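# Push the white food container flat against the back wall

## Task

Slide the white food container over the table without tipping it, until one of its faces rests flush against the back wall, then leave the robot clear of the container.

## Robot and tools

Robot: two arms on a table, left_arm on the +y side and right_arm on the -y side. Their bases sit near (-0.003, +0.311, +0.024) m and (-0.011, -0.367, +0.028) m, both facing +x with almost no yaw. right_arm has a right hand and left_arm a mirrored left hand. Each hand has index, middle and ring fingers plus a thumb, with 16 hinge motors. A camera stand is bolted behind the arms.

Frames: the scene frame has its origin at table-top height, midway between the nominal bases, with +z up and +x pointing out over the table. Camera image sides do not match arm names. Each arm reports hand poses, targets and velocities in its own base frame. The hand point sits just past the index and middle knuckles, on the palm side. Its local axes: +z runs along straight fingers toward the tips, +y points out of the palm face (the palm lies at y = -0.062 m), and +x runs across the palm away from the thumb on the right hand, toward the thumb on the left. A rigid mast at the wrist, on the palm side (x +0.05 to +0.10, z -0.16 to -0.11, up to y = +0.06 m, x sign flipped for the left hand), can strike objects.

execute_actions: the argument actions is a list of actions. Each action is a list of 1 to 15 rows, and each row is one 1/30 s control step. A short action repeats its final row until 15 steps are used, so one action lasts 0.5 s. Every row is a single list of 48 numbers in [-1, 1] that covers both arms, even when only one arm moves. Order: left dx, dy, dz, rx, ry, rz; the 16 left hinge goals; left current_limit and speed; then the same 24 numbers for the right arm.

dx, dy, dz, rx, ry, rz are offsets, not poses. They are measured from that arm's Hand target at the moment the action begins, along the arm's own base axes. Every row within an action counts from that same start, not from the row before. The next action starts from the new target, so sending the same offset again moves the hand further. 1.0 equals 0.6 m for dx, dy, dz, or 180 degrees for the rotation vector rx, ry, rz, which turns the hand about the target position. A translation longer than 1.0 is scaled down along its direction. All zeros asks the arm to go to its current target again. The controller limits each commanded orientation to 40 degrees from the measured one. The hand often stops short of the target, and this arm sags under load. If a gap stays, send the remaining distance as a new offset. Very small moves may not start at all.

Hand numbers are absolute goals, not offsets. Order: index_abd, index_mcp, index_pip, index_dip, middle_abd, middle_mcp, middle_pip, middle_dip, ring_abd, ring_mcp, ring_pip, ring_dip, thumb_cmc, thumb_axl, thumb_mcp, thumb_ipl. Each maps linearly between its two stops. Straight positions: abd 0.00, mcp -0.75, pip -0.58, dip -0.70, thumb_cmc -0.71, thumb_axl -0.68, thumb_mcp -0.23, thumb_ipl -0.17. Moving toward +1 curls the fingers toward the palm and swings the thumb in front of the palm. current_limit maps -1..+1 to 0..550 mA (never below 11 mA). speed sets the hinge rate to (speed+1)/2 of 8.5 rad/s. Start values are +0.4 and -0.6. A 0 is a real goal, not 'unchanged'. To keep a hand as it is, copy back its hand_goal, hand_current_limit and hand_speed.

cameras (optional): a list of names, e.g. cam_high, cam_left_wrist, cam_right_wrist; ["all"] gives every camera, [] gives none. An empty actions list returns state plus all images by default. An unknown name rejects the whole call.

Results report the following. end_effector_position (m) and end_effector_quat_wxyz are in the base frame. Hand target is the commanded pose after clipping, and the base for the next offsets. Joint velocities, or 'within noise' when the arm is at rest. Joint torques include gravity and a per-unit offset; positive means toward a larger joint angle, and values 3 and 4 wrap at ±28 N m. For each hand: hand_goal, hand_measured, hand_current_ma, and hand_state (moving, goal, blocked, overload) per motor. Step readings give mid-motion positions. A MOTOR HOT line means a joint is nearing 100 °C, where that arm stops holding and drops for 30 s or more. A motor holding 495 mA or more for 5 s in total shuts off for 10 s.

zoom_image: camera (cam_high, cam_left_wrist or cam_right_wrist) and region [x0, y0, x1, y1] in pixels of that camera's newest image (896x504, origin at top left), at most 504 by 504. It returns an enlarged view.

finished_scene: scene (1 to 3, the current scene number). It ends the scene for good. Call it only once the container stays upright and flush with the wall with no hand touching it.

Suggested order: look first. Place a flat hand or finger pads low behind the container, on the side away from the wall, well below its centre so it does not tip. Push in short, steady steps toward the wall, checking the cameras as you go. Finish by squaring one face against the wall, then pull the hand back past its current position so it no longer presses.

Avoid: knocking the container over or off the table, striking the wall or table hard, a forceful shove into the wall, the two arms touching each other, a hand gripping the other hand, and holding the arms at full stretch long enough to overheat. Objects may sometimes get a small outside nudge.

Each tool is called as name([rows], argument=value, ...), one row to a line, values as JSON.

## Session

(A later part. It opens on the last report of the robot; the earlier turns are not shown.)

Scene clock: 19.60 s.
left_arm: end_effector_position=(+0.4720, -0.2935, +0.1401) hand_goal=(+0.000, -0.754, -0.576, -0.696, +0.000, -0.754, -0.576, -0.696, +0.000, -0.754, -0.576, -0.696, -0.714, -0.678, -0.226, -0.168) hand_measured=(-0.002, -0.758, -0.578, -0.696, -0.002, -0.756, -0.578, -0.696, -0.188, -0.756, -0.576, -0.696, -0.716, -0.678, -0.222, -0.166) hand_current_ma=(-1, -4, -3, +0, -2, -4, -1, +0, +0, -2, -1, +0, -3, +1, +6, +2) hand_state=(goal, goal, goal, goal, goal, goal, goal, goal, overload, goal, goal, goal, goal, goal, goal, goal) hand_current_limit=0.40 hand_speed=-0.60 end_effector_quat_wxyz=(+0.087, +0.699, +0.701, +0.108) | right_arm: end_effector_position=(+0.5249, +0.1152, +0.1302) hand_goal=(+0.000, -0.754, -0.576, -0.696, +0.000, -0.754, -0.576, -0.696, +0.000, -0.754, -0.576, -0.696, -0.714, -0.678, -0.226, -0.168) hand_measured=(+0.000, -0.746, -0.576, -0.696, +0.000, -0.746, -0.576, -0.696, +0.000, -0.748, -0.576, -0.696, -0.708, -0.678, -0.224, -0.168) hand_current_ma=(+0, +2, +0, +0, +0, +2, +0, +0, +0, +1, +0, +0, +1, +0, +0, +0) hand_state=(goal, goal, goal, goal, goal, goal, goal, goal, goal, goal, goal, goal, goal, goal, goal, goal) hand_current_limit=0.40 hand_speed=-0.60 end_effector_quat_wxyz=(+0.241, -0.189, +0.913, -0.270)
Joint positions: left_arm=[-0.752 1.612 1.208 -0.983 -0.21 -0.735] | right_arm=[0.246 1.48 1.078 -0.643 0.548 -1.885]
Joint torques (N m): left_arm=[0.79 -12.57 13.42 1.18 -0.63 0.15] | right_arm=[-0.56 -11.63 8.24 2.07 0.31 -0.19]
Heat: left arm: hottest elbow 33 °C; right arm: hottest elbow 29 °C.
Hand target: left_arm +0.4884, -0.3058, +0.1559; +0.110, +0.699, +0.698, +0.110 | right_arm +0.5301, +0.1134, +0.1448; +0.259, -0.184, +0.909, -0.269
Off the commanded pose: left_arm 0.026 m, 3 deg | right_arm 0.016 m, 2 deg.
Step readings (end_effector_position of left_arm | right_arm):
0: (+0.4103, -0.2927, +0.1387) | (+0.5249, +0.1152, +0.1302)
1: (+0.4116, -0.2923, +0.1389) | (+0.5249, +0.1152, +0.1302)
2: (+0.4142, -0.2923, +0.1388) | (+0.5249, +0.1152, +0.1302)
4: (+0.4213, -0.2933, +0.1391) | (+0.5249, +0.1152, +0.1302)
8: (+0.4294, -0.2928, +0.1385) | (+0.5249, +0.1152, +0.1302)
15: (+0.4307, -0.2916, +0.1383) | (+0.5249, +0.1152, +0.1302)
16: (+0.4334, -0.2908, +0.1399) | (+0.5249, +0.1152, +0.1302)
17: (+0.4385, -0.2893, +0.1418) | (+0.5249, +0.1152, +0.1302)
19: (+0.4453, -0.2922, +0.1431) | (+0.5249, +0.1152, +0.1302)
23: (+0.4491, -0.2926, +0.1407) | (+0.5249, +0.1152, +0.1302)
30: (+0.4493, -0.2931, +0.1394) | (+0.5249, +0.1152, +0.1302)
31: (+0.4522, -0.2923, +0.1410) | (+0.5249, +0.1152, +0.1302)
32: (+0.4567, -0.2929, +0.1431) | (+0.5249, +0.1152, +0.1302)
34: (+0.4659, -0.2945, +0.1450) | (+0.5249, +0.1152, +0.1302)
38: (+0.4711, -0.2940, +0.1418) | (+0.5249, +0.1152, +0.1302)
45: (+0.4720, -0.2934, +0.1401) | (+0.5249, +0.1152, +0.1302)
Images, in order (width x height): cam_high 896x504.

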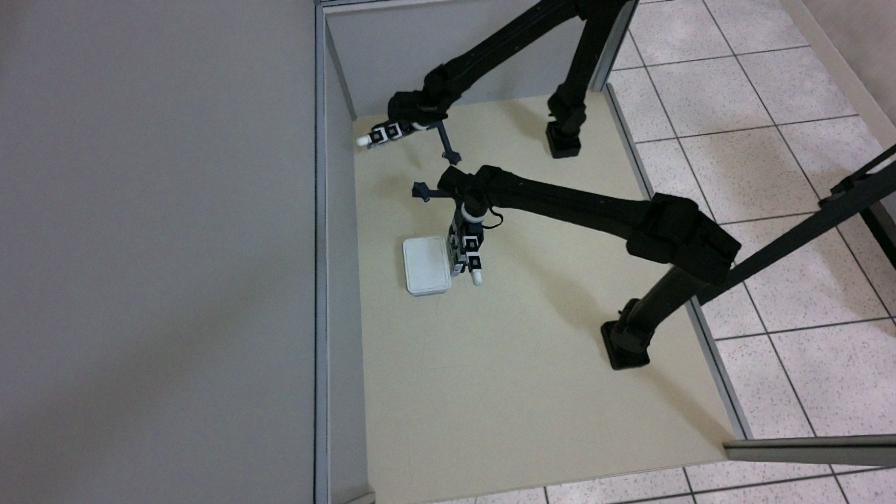

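execute_actions([
  [[0.035,0.0,0.002,0,-0.022,0,0,-0.754,-0.576,-0.696,0,-0.754,-0.576,-0.696,0,-0.754,-0.576,-0.696,-0.714,-0.678,-0.226,-0.168,0.4,-0.6,0,0,0,0,0,0,0,-0.754,-0.576,-0.696,0,-0.754,-0.576,-0.696,0,-0.754,-0.576,-0.696,-0.714,-0.678,-0.226,-0.168,0.4,-0.6]],
  [[0.035,0.0,0,0,-0.022,0,0,-0.754,-0.576,-0.696,0,-0.754,-0.576,-0.696,0,-0.754,-0.576,-0.696,-0.714,-0.678,-0.226,-0.168,0.4,-0.6,0,0,0,0,0,0,0,-0.754,-0.576,-0.696,0,-0.754,-0.576,-0.696,0,-0.754,-0.576,-0.696,-0.714,-0.678,-0.226,-0.168,0.4,-0.6]],
  [[0.035,0.0,0,0,-0.022,0,0,-0.754,-0.576,-0.696,0,-0.754,-0.576,-0.696,0,-0.754,-0.576,-0.696,-0.714,-0.678,-0.226,-0.168,0.4,-0.6,0,0,0,0,0,0,0,-0.754,-0.576,-0.696,0,-0.754,-0.576,-0.696,0,-0.754,-0.576,-0.696,-0.714,-0.678,-0.226,-0.168,0.4,-0.6]],
], cameras=["cam_high"])

zoom_image(camera="cam_high", region=[340, 200, 500, 320])

Scene clock: 22.20 s.
left_arm: end_effector_position=(+0.5352, -0.2970, +0.1422) hand_goal=(+0.000, -0.754, -0.576, -0.696, +0.000, -0.754, -0.576, -0.696, +0.000, -0.754, -0.576, -0.696, -0.714, -0.678, -0.226, -0.168) hand_measured=(-0.002, -0.760, -0.580, -0.698, -0.002, -0.758, -0.578, -0.696, -0.188, -0.758, -0.578, -0.696, -0.718, -0.678, -0.222, -0.166) hand_current_ma=(-1, -11, -4, -2, -1, -7, -3, -1, +0, -7, -2, +0, -4, +1, +6, +2) hand_state=(goal, goal, goal, goal, goal, goal, goal, goal, overload, goal, goal, goal, goal, goal, goal, goal) hand_current_limit=0.40 hand_speed=-0.60 end_effector_quat_wxyz=(+0.161, +0.687, +0.686, +0.178) | right_arm: end_effector_position=(+0.5249, +0.1152, +0.1302) hand_goal=(+0.000, -0.754, -0.576, -0.696, +0.000, -0.754, -0.576, -0.696, +0.000, -0.754, -0.576, -0.696, -0.714, -0.678, -0.226, -0.168) hand_measured=(+0.000, -0.746, -0.576, -0.696, +0.000, -0.746, -0.576, -0.696, +0.000, -0.748, -0.576, -0.696, -0.708, -0.678, -0.224, -0.168) hand_current_ma=(+0, +2, +0, +0, +0, +2, +0, +0, +0, +1, +0, +0, +1, +0, +0, +0) hand_state=(goal, goal, goal, goal, goal, goal, goal, goal, goal, goal, goal, goal, goal, goal, goal, goal) hand_current_limit=0.40 hand_speed=-0.60 end_effector_quat_wxyz=(+0.241, -0.189, +0.913, -0.270)
Joint positions: left_arm=[-0.704 1.683 1.209 -0.729 -0.324 -0.642] | right_arm=[0.246 1.48 1.078 -0.643 0.548 -1.885]
Joint torques (N m): left_arm=[1.03 -13.98 13.08 1.63 -0.79 0.16] | right_arm=[-0.62 -11.63 8.23 2.09 0.31 -0.19]
Heat: left arm: hottest elbow 33 °C; right arm: hottest elbow 29 °C.
Hand target: left_arm +0.5514, -0.3057, +0.1571; +0.181, +0.684, +0.683, +0.182 | right_arm +0.5301, +0.1134, +0.1448; +0.259, -0.184, +0.909, -0.269
Off the commanded pose: left_arm 0.024 m, 2 deg | right_arm 0.016 m, 2 deg.
Step readings (end_effector_position of left_arm | right_arm):
0: (+0.4720, -0.2935, +0.1401) | (+0.5249, +0.1152, +0.1302)
1: (+0.4749, -0.2927, +0.1419) | (+0.5249, +0.1152, +0.1302)
2: (+0.4801, -0.2915, +0.1442) | (+0.5249, +0.1152, +0.1302)
4: (+0.4878, -0.2946, +0.1464) | (+0.5249, +0.1152, +0.1302)
8: (+0.4922, -0.2949, +0.1434) | (+0.5249, +0.1152, +0.1302)
15: (+0.4923, -0.2953, +0.1415) | (+0.5249, +0.1152, +0.1302)
16: (+0.4951, -0.2946, +0.1433) | (+0.5249, +0.1152, +0.1302)
17: (+0.4994, -0.2950, +0.1454) | (+0.5249, +0.1152, +0.1302)
19: (+0.5084, -0.2968, +0.1475) | (+0.5249, +0.1152, +0.1302)
23: (+0.5139, -0.2957, +0.1435) | (+0.5249, +0.1152, +0.1302)
30: (+0.5146, -0.2952, +0.1414) | (+0.5249, +0.1152, +0.1302)
31: (+0.5171, -0.2948, +0.1432) | (+0.5249, +0.1152, +0.1302)
32: (+0.5221, -0.2935, +0.1454) | (+0.5249, +0.1152, +0.1302)
34: (+0.5301, -0.2966, +0.1475) | (+0.5249, +0.1152, +0.1302)
38: (+0.5348, -0.2965, +0.1431) | (+0.5249, +0.1152, +0.1302)
45: (+0.5352, -0.2969, +0.1422) | (+0.5249, +0.1152, +0.1302)
Images, in order (width x height): cam_high 896x504.

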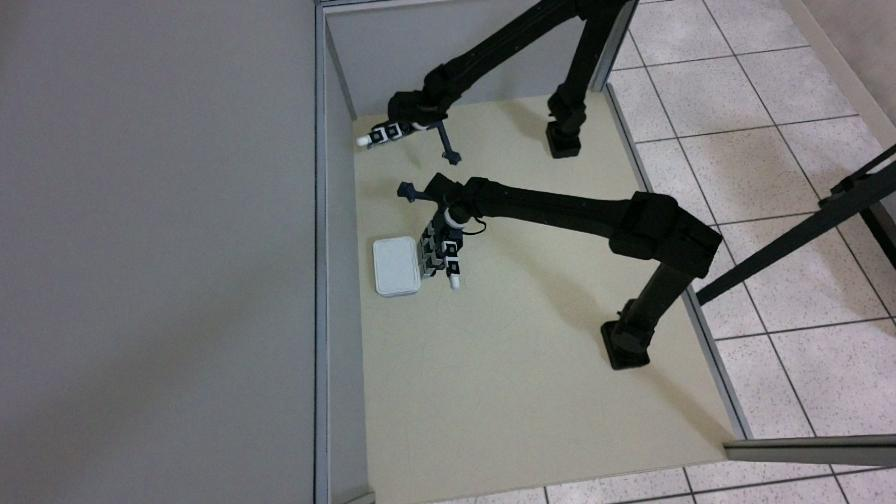

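Scaled by 3.150 from the camera's 896x504 image, which has a finer 1280x720 frame.

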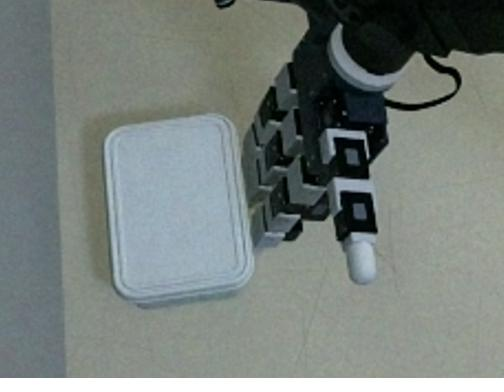

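execute_actions([
  [[0.032,0.0,0.01,0,-0.015,0,0,-0.754,-0.576,-0.696,0,-0.754,-0.576,-0.696,0,-0.754,-0.576,-0.696,-0.714,-0.678,-0.226,-0.168,0.4,-0.6,0,0,0,0,0,0,0,-0.754,-0.576,-0.696,0,-0.754,-0.576,-0.696,0,-0.754,-0.576,-0.696,-0.714,-0.678,-0.226,-0.168,0.4,-0.6]],
  [[0.025,0.0,0.002,0,0,0,0,-0.754,-0.576,-0.696,0,-0.754,-0.576,-0.696,0,-0.754,-0.576,-0.696,-0.714,-0.678,-0.226,-0.168,0.4,-0.6,0,0,0,0,0,0,0,-0.754,-0.576,-0.696,0,-0.754,-0.576,-0.696,0,-0.754,-0.576,-0.696,-0.714,-0.678,-0.226,-0.168,0.4,-0.6]],
], cameras=["cam_high"])

zoom_image(camera="cam_high", region=[340, 220, 420, 310])

Scene clock: 23.87 s.
left_arm: end_effector_position=(+0.5660, -0.2956, +0.1453) hand_goal=(+0.000, -0.754, -0.576, -0.696, +0.000, -0.754, -0.576, -0.696, +0.000, -0.754, -0.576, -0.696, -0.714, -0.678, -0.226, -0.168) hand_measured=(-0.002, -0.764, -0.580, -0.698, +0.002, -0.764, -0.580, -0.700, -0.182, -0.760, -0.578, -0.696, -0.718, -0.678, -0.222, -0.166) hand_current_ma=(-1, -19, -5, -2, +2, -20, -6, -4, +0, -9, -2, +0, -5, +1, +6, +2) hand_state=(goal, goal, goal, goal, goal, goal, goal, goal, overload, goal, goal, goal, goal, goal, goal, goal) hand_current_limit=0.40 hand_speed=-0.60 end_effector_quat_wxyz=(+0.176, +0.684, +0.681, +0.193) | right_arm: end_effector_position=(+0.5249, +0.1152, +0.1302) hand_goal=(+0.000, -0.754, -0.576, -0.696, +0.000, -0.754, -0.576, -0.696, +0.000, -0.754, -0.576, -0.696, -0.714, -0.678, -0.226, -0.168) hand_measured=(+0.000, -0.746, -0.576, -0.696, +0.000, -0.746, -0.576, -0.696, +0.000, -0.748, -0.576, -0.696, -0.708, -0.678, -0.224, -0.168) hand_current_ma=(+0, +2, +0, +0, +0, +2, +0, +0, +0, +1, +0, +0, +1, +0, +0, +0) hand_state=(goal, goal, goal, goal, goal, goal, goal, goal, goal, goal, goal, goal, goal, goal, goal, goal) hand_current_limit=0.40 hand_speed=-0.60 end_effector_quat_wxyz=(+0.241, -0.189, +0.913, -0.270)
Joint positions: left_arm=[-0.67 1.726 1.252 -0.681 -0.337 -0.594] | right_arm=[0.246 1.48 1.078 -0.643 0.548 -1.885]
Joint torques (N m): left_arm=[1.03 -14.33 14.45 1.5 -0.74 0.17] | right_arm=[-0.62 -11.63 8.24 2.09 0.31 -0.19]
Heat: left arm: hottest elbow 33 °C; right arm: hottest elbow 29 °C.
Hand target: left_arm +0.5856, -0.3056, +0.1642; +0.197, +0.679, +0.679, +0.198 | right_arm +0.5301, +0.1134, +0.1448; +0.259, -0.184, +0.909, -0.269
Off the commanded pose: left_arm 0.029 m, 3 deg | right_arm 0.016 m, 2 deg.
Step readings (end_effector_position of left_arm | right_arm):
0: (+0.5352, -0.2970, +0.1423) | (+0.5249, +0.1152, +0.1302)
1: (+0.5369, -0.2964, +0.1435) | (+0.5249, +0.1152, +0.1302)
2: (+0.5391, -0.2967, +0.1441) | (+0.5249, +0.1152, +0.1302)
4: (+0.5449, -0.2961, +0.1449) | (+0.5249, +0.1152, +0.1302)
8: (+0.5497, -0.2942, +0.1439) | (+0.5249, +0.1152, +0.1302)
15: (+0.5503, -0.2949, +0.1440) | (+0.5249, +0.1152, +0.1302)
16: (+0.5512, -0.2951, +0.1442) | (+0.5249, +0.1152, +0.1302)
17: (+0.5529, -0.2958, +0.1443) | (+0.5249, +0.1152, +0.1302)
19: (+0.5588, -0.2964, +0.1445) | (+0.5249, +0.1152, +0.1302)
23: (+0.5654, -0.2955, +0.1452) | (+0.5249, +0.1152, +0.1302)
30: (+0.5660, -0.2955, +0.1453) | (+0.5249, +0.1152, +0.1302)
Images, in order (width x height): cam_high 896x504.

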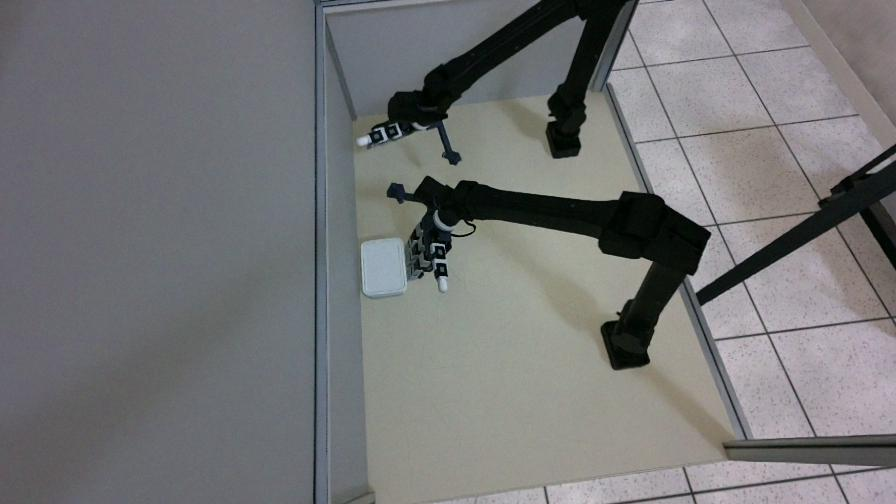

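Scaled by 5.600 from the camera's 896x504 image, which has a finer 1280x720 frame.

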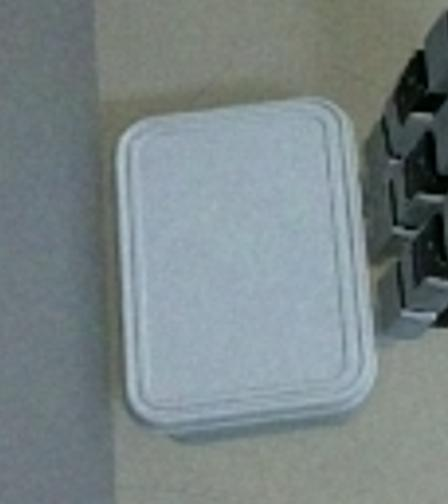

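execute_actions([
  [[0.022,0.0,0.002,0,0,0,0,-0.754,-0.576,-0.696,0,-0.754,-0.576,-0.696,0,-0.754,-0.576,-0.696,-0.714,-0.678,-0.226,-0.168,0.4,-0.6,0,0,0,0,0,0,0,-0.754,-0.576,-0.696,0,-0.754,-0.576,-0.696,0,-0.754,-0.576,-0.696,-0.714,-0.678,-0.226,-0.168,0.4,-0.6]],
  [[0.018,0.0,0.002,0,0,0,0,-0.754,-0.576,-0.696,0,-0.754,-0.576,-0.696,0,-0.754,-0.576,-0.696,-0.714,-0.678,-0.226,-0.168,0.4,-0.6,0,0,0,0,0,0,0,-0.754,-0.576,-0.696,0,-0.754,-0.576,-0.696,0,-0.754,-0.576,-0.696,-0.714,-0.678,-0.226,-0.168,0.4,-0.6]],
], cameras=["cam_high"])

zoom_image(camera="cam_high", region=[340, 220, 420, 310])

Scene clock: 25.40 s.
left_arm: end_effector_position=(+0.5840, -0.2970, +0.1459) hand_goal=(+0.000, -0.754, -0.576, -0.696, +0.000, -0.754, -0.576, -0.696, +0.000, -0.754, -0.576, -0.696, -0.714, -0.678, -0.226, -0.168) hand_measured=(-0.006, -0.774, -0.584, -0.698, -0.004, -0.770, -0.582, -0.698, -0.188, -0.766, -0.582, -0.698, -0.718, -0.678, -0.222, -0.166) hand_current_ma=(-7, -48, -13, -4, -4, -40, -11, -4, +0, -28, -9, -1, -5, +1, +6, +2) hand_state=(goal, goal, goal, goal, goal, goal, goal, goal, overload, goal, goal, goal, goal, goal, goal, goal) hand_current_limit=0.40 hand_speed=-0.60 end_effector_quat_wxyz=(+0.176, +0.685, +0.680, +0.192) | right_arm: end_effector_position=(+0.5249, +0.1152, +0.1302) hand_goal=(+0.000, -0.754, -0.576, -0.696, +0.000, -0.754, -0.576, -0.696, +0.000, -0.754, -0.576, -0.696, -0.714, -0.678, -0.226, -0.168) hand_measured=(+0.000, -0.746, -0.576, -0.696, +0.000, -0.746, -0.576, -0.696, +0.000, -0.748, -0.576, -0.696, -0.708, -0.678, -0.224, -0.168) hand_current_ma=(+0, +2, +0, +0, +0, +2, +0, +0, +0, +1, +0, +0, +1, +0, +0, +0) hand_state=(goal, goal, goal, goal, goal, goal, goal, goal, goal, goal, goal, goal, goal, goal, goal, goal) hand_current_limit=0.40 hand_speed=-0.60 end_effector_quat_wxyz=(+0.241, -0.189, +0.913, -0.270)
Joint positions: left_arm=[-0.65 1.759 1.299 -0.69 -0.325 -0.572] | right_arm=[0.246 1.48 1.078 -0.643 0.548 -1.885]
Joint torques (N m): left_arm=[1.49 -14.27 15.86 1.32 -0.73 0.2] | right_arm=[-0.62 -11.63 8.24 2.09 0.31 -0.19]
Heat: left arm: hottest elbow 34 °C; right arm: hottest elbow 29 °C.
Hand target: left_arm +0.6096, -0.3058, +0.1667; +0.197, +0.679, +0.678, +0.198 | right_arm +0.5301, +0.1134, +0.1448; +0.259, -0.184, +0.909, -0.269
Off the commanded pose: left_arm 0.034 m, 3 deg | right_arm 0.016 m, 2 deg.
Step readings (end_effector_position of left_arm | right_arm):
0: (+0.5660, -0.2956, +0.1453) | (+0.5249, +0.1152, +0.1302)
1: (+0.5666, -0.2958, +0.1452) | (+0.5249, +0.1152, +0.1302)
2: (+0.5683, -0.2966, +0.1455) | (+0.5249, +0.1152, +0.1302)
4: (+0.5735, -0.2972, +0.1457) | (+0.5249, +0.1152, +0.1302)
8: (+0.5794, -0.2960, +0.1450) | (+0.5249, +0.1152, +0.1302)
15: (+0.5796, -0.2961, +0.1449) | (+0.5249, +0.1152, +0.1302)
16: (+0.5804, -0.2960, +0.1451) | (+0.5249, +0.1152, +0.1302)
17: (+0.5820, -0.2956, +0.1453) | (+0.5249, +0.1152, +0.1302)
19: (+0.5835, -0.2966, +0.1458) | (+0.5249, +0.1152, +0.1302)
23: (+0.5840, -0.2969, +0.1459) | (+0.5249, +0.1152, +0.1302)
30: (+0.5840, -0.2970, +0.1459) | (+0.5249, +0.1152, +0.1302)
Images, in order (width x height): cam_high 896x504.

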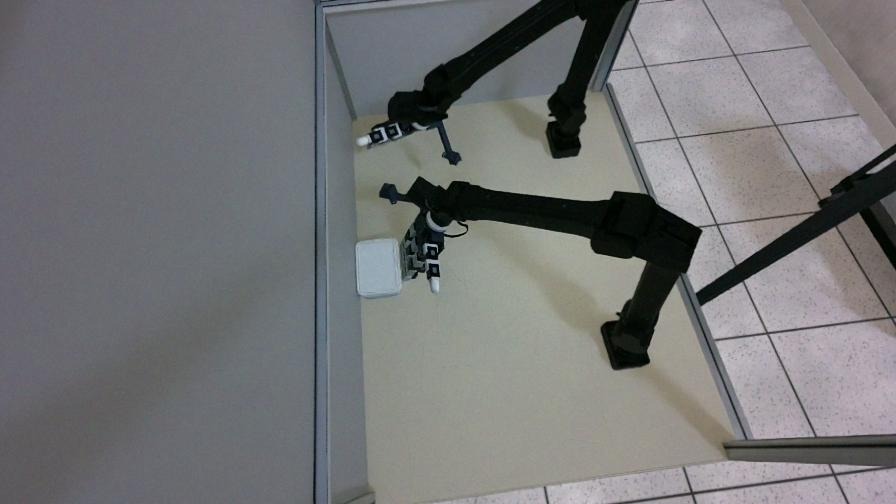

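Scaled by 5.600 from the camera's 896x504 image, which has a finer 1280x720 frame.

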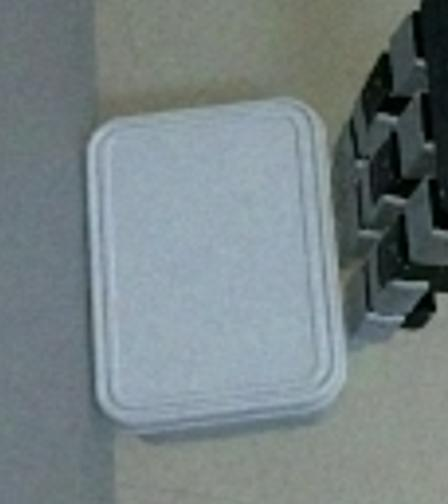

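execute_actions([
  [[-0.06,0,0,0,0,0,0,-0.754,-0.576,-0.696,0,-0.754,-0.576,-0.696,0,-0.754,-0.576,-0.696,-0.714,-0.678,-0.226,-0.168,0.4,-0.6,0,0,0,0,0,0,0,-0.754,-0.576,-0.696,0,-0.754,-0.576,-0.696,0,-0.754,-0.576,-0.696,-0.714,-0.678,-0.226,-0.168,0.4,-0.6]],
  [[-0.06,0,0.01,0,0,0,0,-0.754,-0.576,-0.696,0,-0.754,-0.576,-0.696,0,-0.754,-0.576,-0.696,-0.714,-0.678,-0.226,-0.168,0.4,-0.6,0,0,0,0,0,0,0,-0.754,-0.576,-0.696,0,-0.754,-0.576,-0.696,0,-0.754,-0.576,-0.696,-0.714,-0.678,-0.226,-0.168,0.4,-0.6]],
  [[-0.07,0,0.02,0,0,0,0,-0.754,-0.576,-0.696,0,-0.754,-0.576,-0.696,0,-0.754,-0.576,-0.696,-0.714,-0.678,-0.226,-0.168,0.4,-0.6,0,0,0,0,0,0,0,-0.754,-0.576,-0.696,0,-0.754,-0.576,-0.696,0,-0.754,-0.576,-0.696,-0.714,-0.678,-0.226,-0.168,0.4,-0.6]],
], cameras=["cam_high"])

zoom_image(camera="cam_high", region=[340, 220, 420, 310])

Scene clock: 27.60 s.
left_arm: end_effector_position=(+0.4937, -0.3063, +0.1725) hand_goal=(+0.000, -0.754, -0.576, -0.696, +0.000, -0.754, -0.576, -0.696, +0.000, -0.754, -0.576, -0.696, -0.714, -0.678, -0.226, -0.168) hand_measured=(-0.002, -0.758, -0.578, -0.698, +0.000, -0.758, -0.578, -0.698, -0.186, -0.756, -0.578, -0.698, -0.716, -0.678, -0.222, -0.166) hand_current_ma=(-1, -5, -3, -4, +0, -5, -2, -3, +0, -4, -3, -1, -4, +1, +7, +2) hand_state=(goal, goal, goal, goal, goal, goal, goal, goal, overload, goal, goal, goal, goal, goal, goal, goal) hand_current_limit=0.40 hand_speed=-0.60 end_effector_quat_wxyz=(+0.188, +0.687, +0.673, +0.198) | right_arm: end_effector_position=(+0.5249, +0.1152, +0.1302) hand_goal=(+0.000, -0.754, -0.576, -0.696, +0.000, -0.754, -0.576, -0.696, +0.000, -0.754, -0.576, -0.696, -0.714, -0.678, -0.226, -0.168) hand_measured=(+0.000, -0.746, -0.576, -0.696, +0.000, -0.746, -0.576, -0.696, +0.000, -0.748, -0.576, -0.696, -0.708, -0.678, -0.224, -0.168) hand_current_ma=(+0, +2, +0, +0, +0, +2, +0, +0, +0, +1, +0, +0, +1, +0, +0, +0) hand_state=(goal, goal, goal, goal, goal, goal, goal, goal, goal, goal, goal, goal, goal, goal, goal, goal) hand_current_limit=0.40 hand_speed=-0.60 end_effector_quat_wxyz=(+0.241, -0.189, +0.913, -0.270)
Joint positions: left_arm=[-0.782 1.577 1.129 -0.717 -0.386 -0.681] | right_arm=[0.246 1.48 1.078 -0.643 0.548 -1.885]
Joint torques (N m): left_arm=[0.44 -13.86 10.89 0.81 -0.89 -0.14] | right_arm=[-0.62 -11.63 8.24 2.09 0.31 -0.19]
Heat: left arm: hottest elbow 34 °C; right arm: hottest elbow 29 °C.
Hand target: left_arm +0.4957, -0.3057, +0.1847; +0.197, +0.679, +0.678, +0.198 | right_arm +0.5301, +0.1134, +0.1448; +0.259, -0.184, +0.909, -0.269
Off the commanded pose: left_arm 0.012 m, 2 deg | right_arm 0.016 m, 2 deg.
Step readings (end_effector_position of left_arm | right_arm):
0: (+0.5840, -0.2970, +0.1459) | (+0.5249, +0.1152, +0.1302)
1: (+0.5828, -0.2974, +0.1457) | (+0.5249, +0.1152, +0.1302)
2: (+0.5801, -0.2993, +0.1457) | (+0.5249, +0.1152, +0.1302)
4: (+0.5765, -0.2988, +0.1453) | (+0.5249, +0.1152, +0.1302)
8: (+0.5735, -0.3014, +0.1449) | (+0.5249, +0.1152, +0.1302)
15: (+0.5733, -0.3018, +0.1452) | (+0.5249, +0.1152, +0.1302)
16: (+0.5708, -0.3014, +0.1448) | (+0.5249, +0.1152, +0.1302)
17: (+0.5667, -0.2985, +0.1454) | (+0.5249, +0.1152, +0.1302)
19: (+0.5514, -0.2961, +0.1451) | (+0.5249, +0.1152, +0.1302)
23: (+0.5377, -0.3024, +0.1528) | (+0.5249, +0.1152, +0.1302)
30: (+0.5347, -0.3064, +0.1571) | (+0.5249, +0.1152, +0.1302)
31: (+0.5320, -0.3064, +0.1575) | (+0.5249, +0.1152, +0.1302)
32: (+0.5273, -0.3039, +0.1584) | (+0.5249, +0.1152, +0.1302)
34: (+0.5117, -0.2996, +0.1587) | (+0.5249, +0.1152, +0.1302)
38: (+0.4967, -0.3034, +0.1681) | (+0.5249, +0.1152, +0.1302)
45: (+0.4937, -0.3064, +0.1725) | (+0.5249, +0.1152, +0.1302)
Images, in order (width x height): cam_high 896x504.

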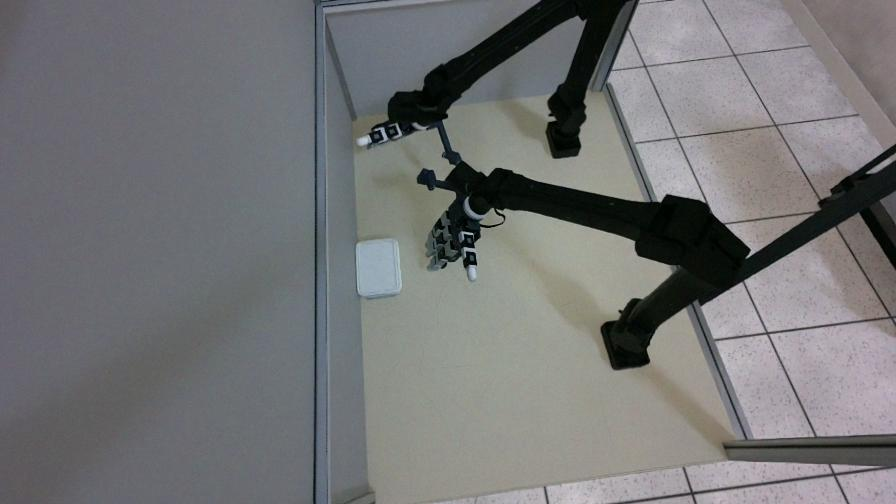

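Scaled by 5.600 from the camera's 896x504 image, which has a finer 1280x720 frame.

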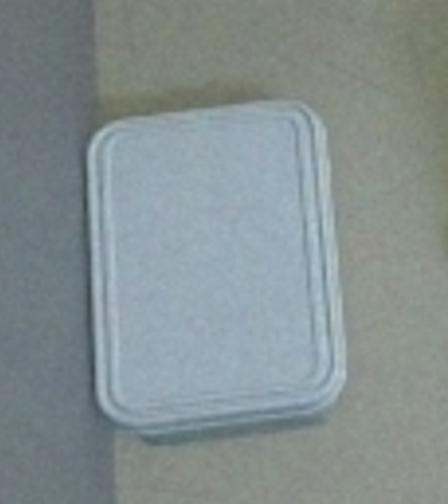

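finished_scene(scene=3)

The scene is finished: the task was done.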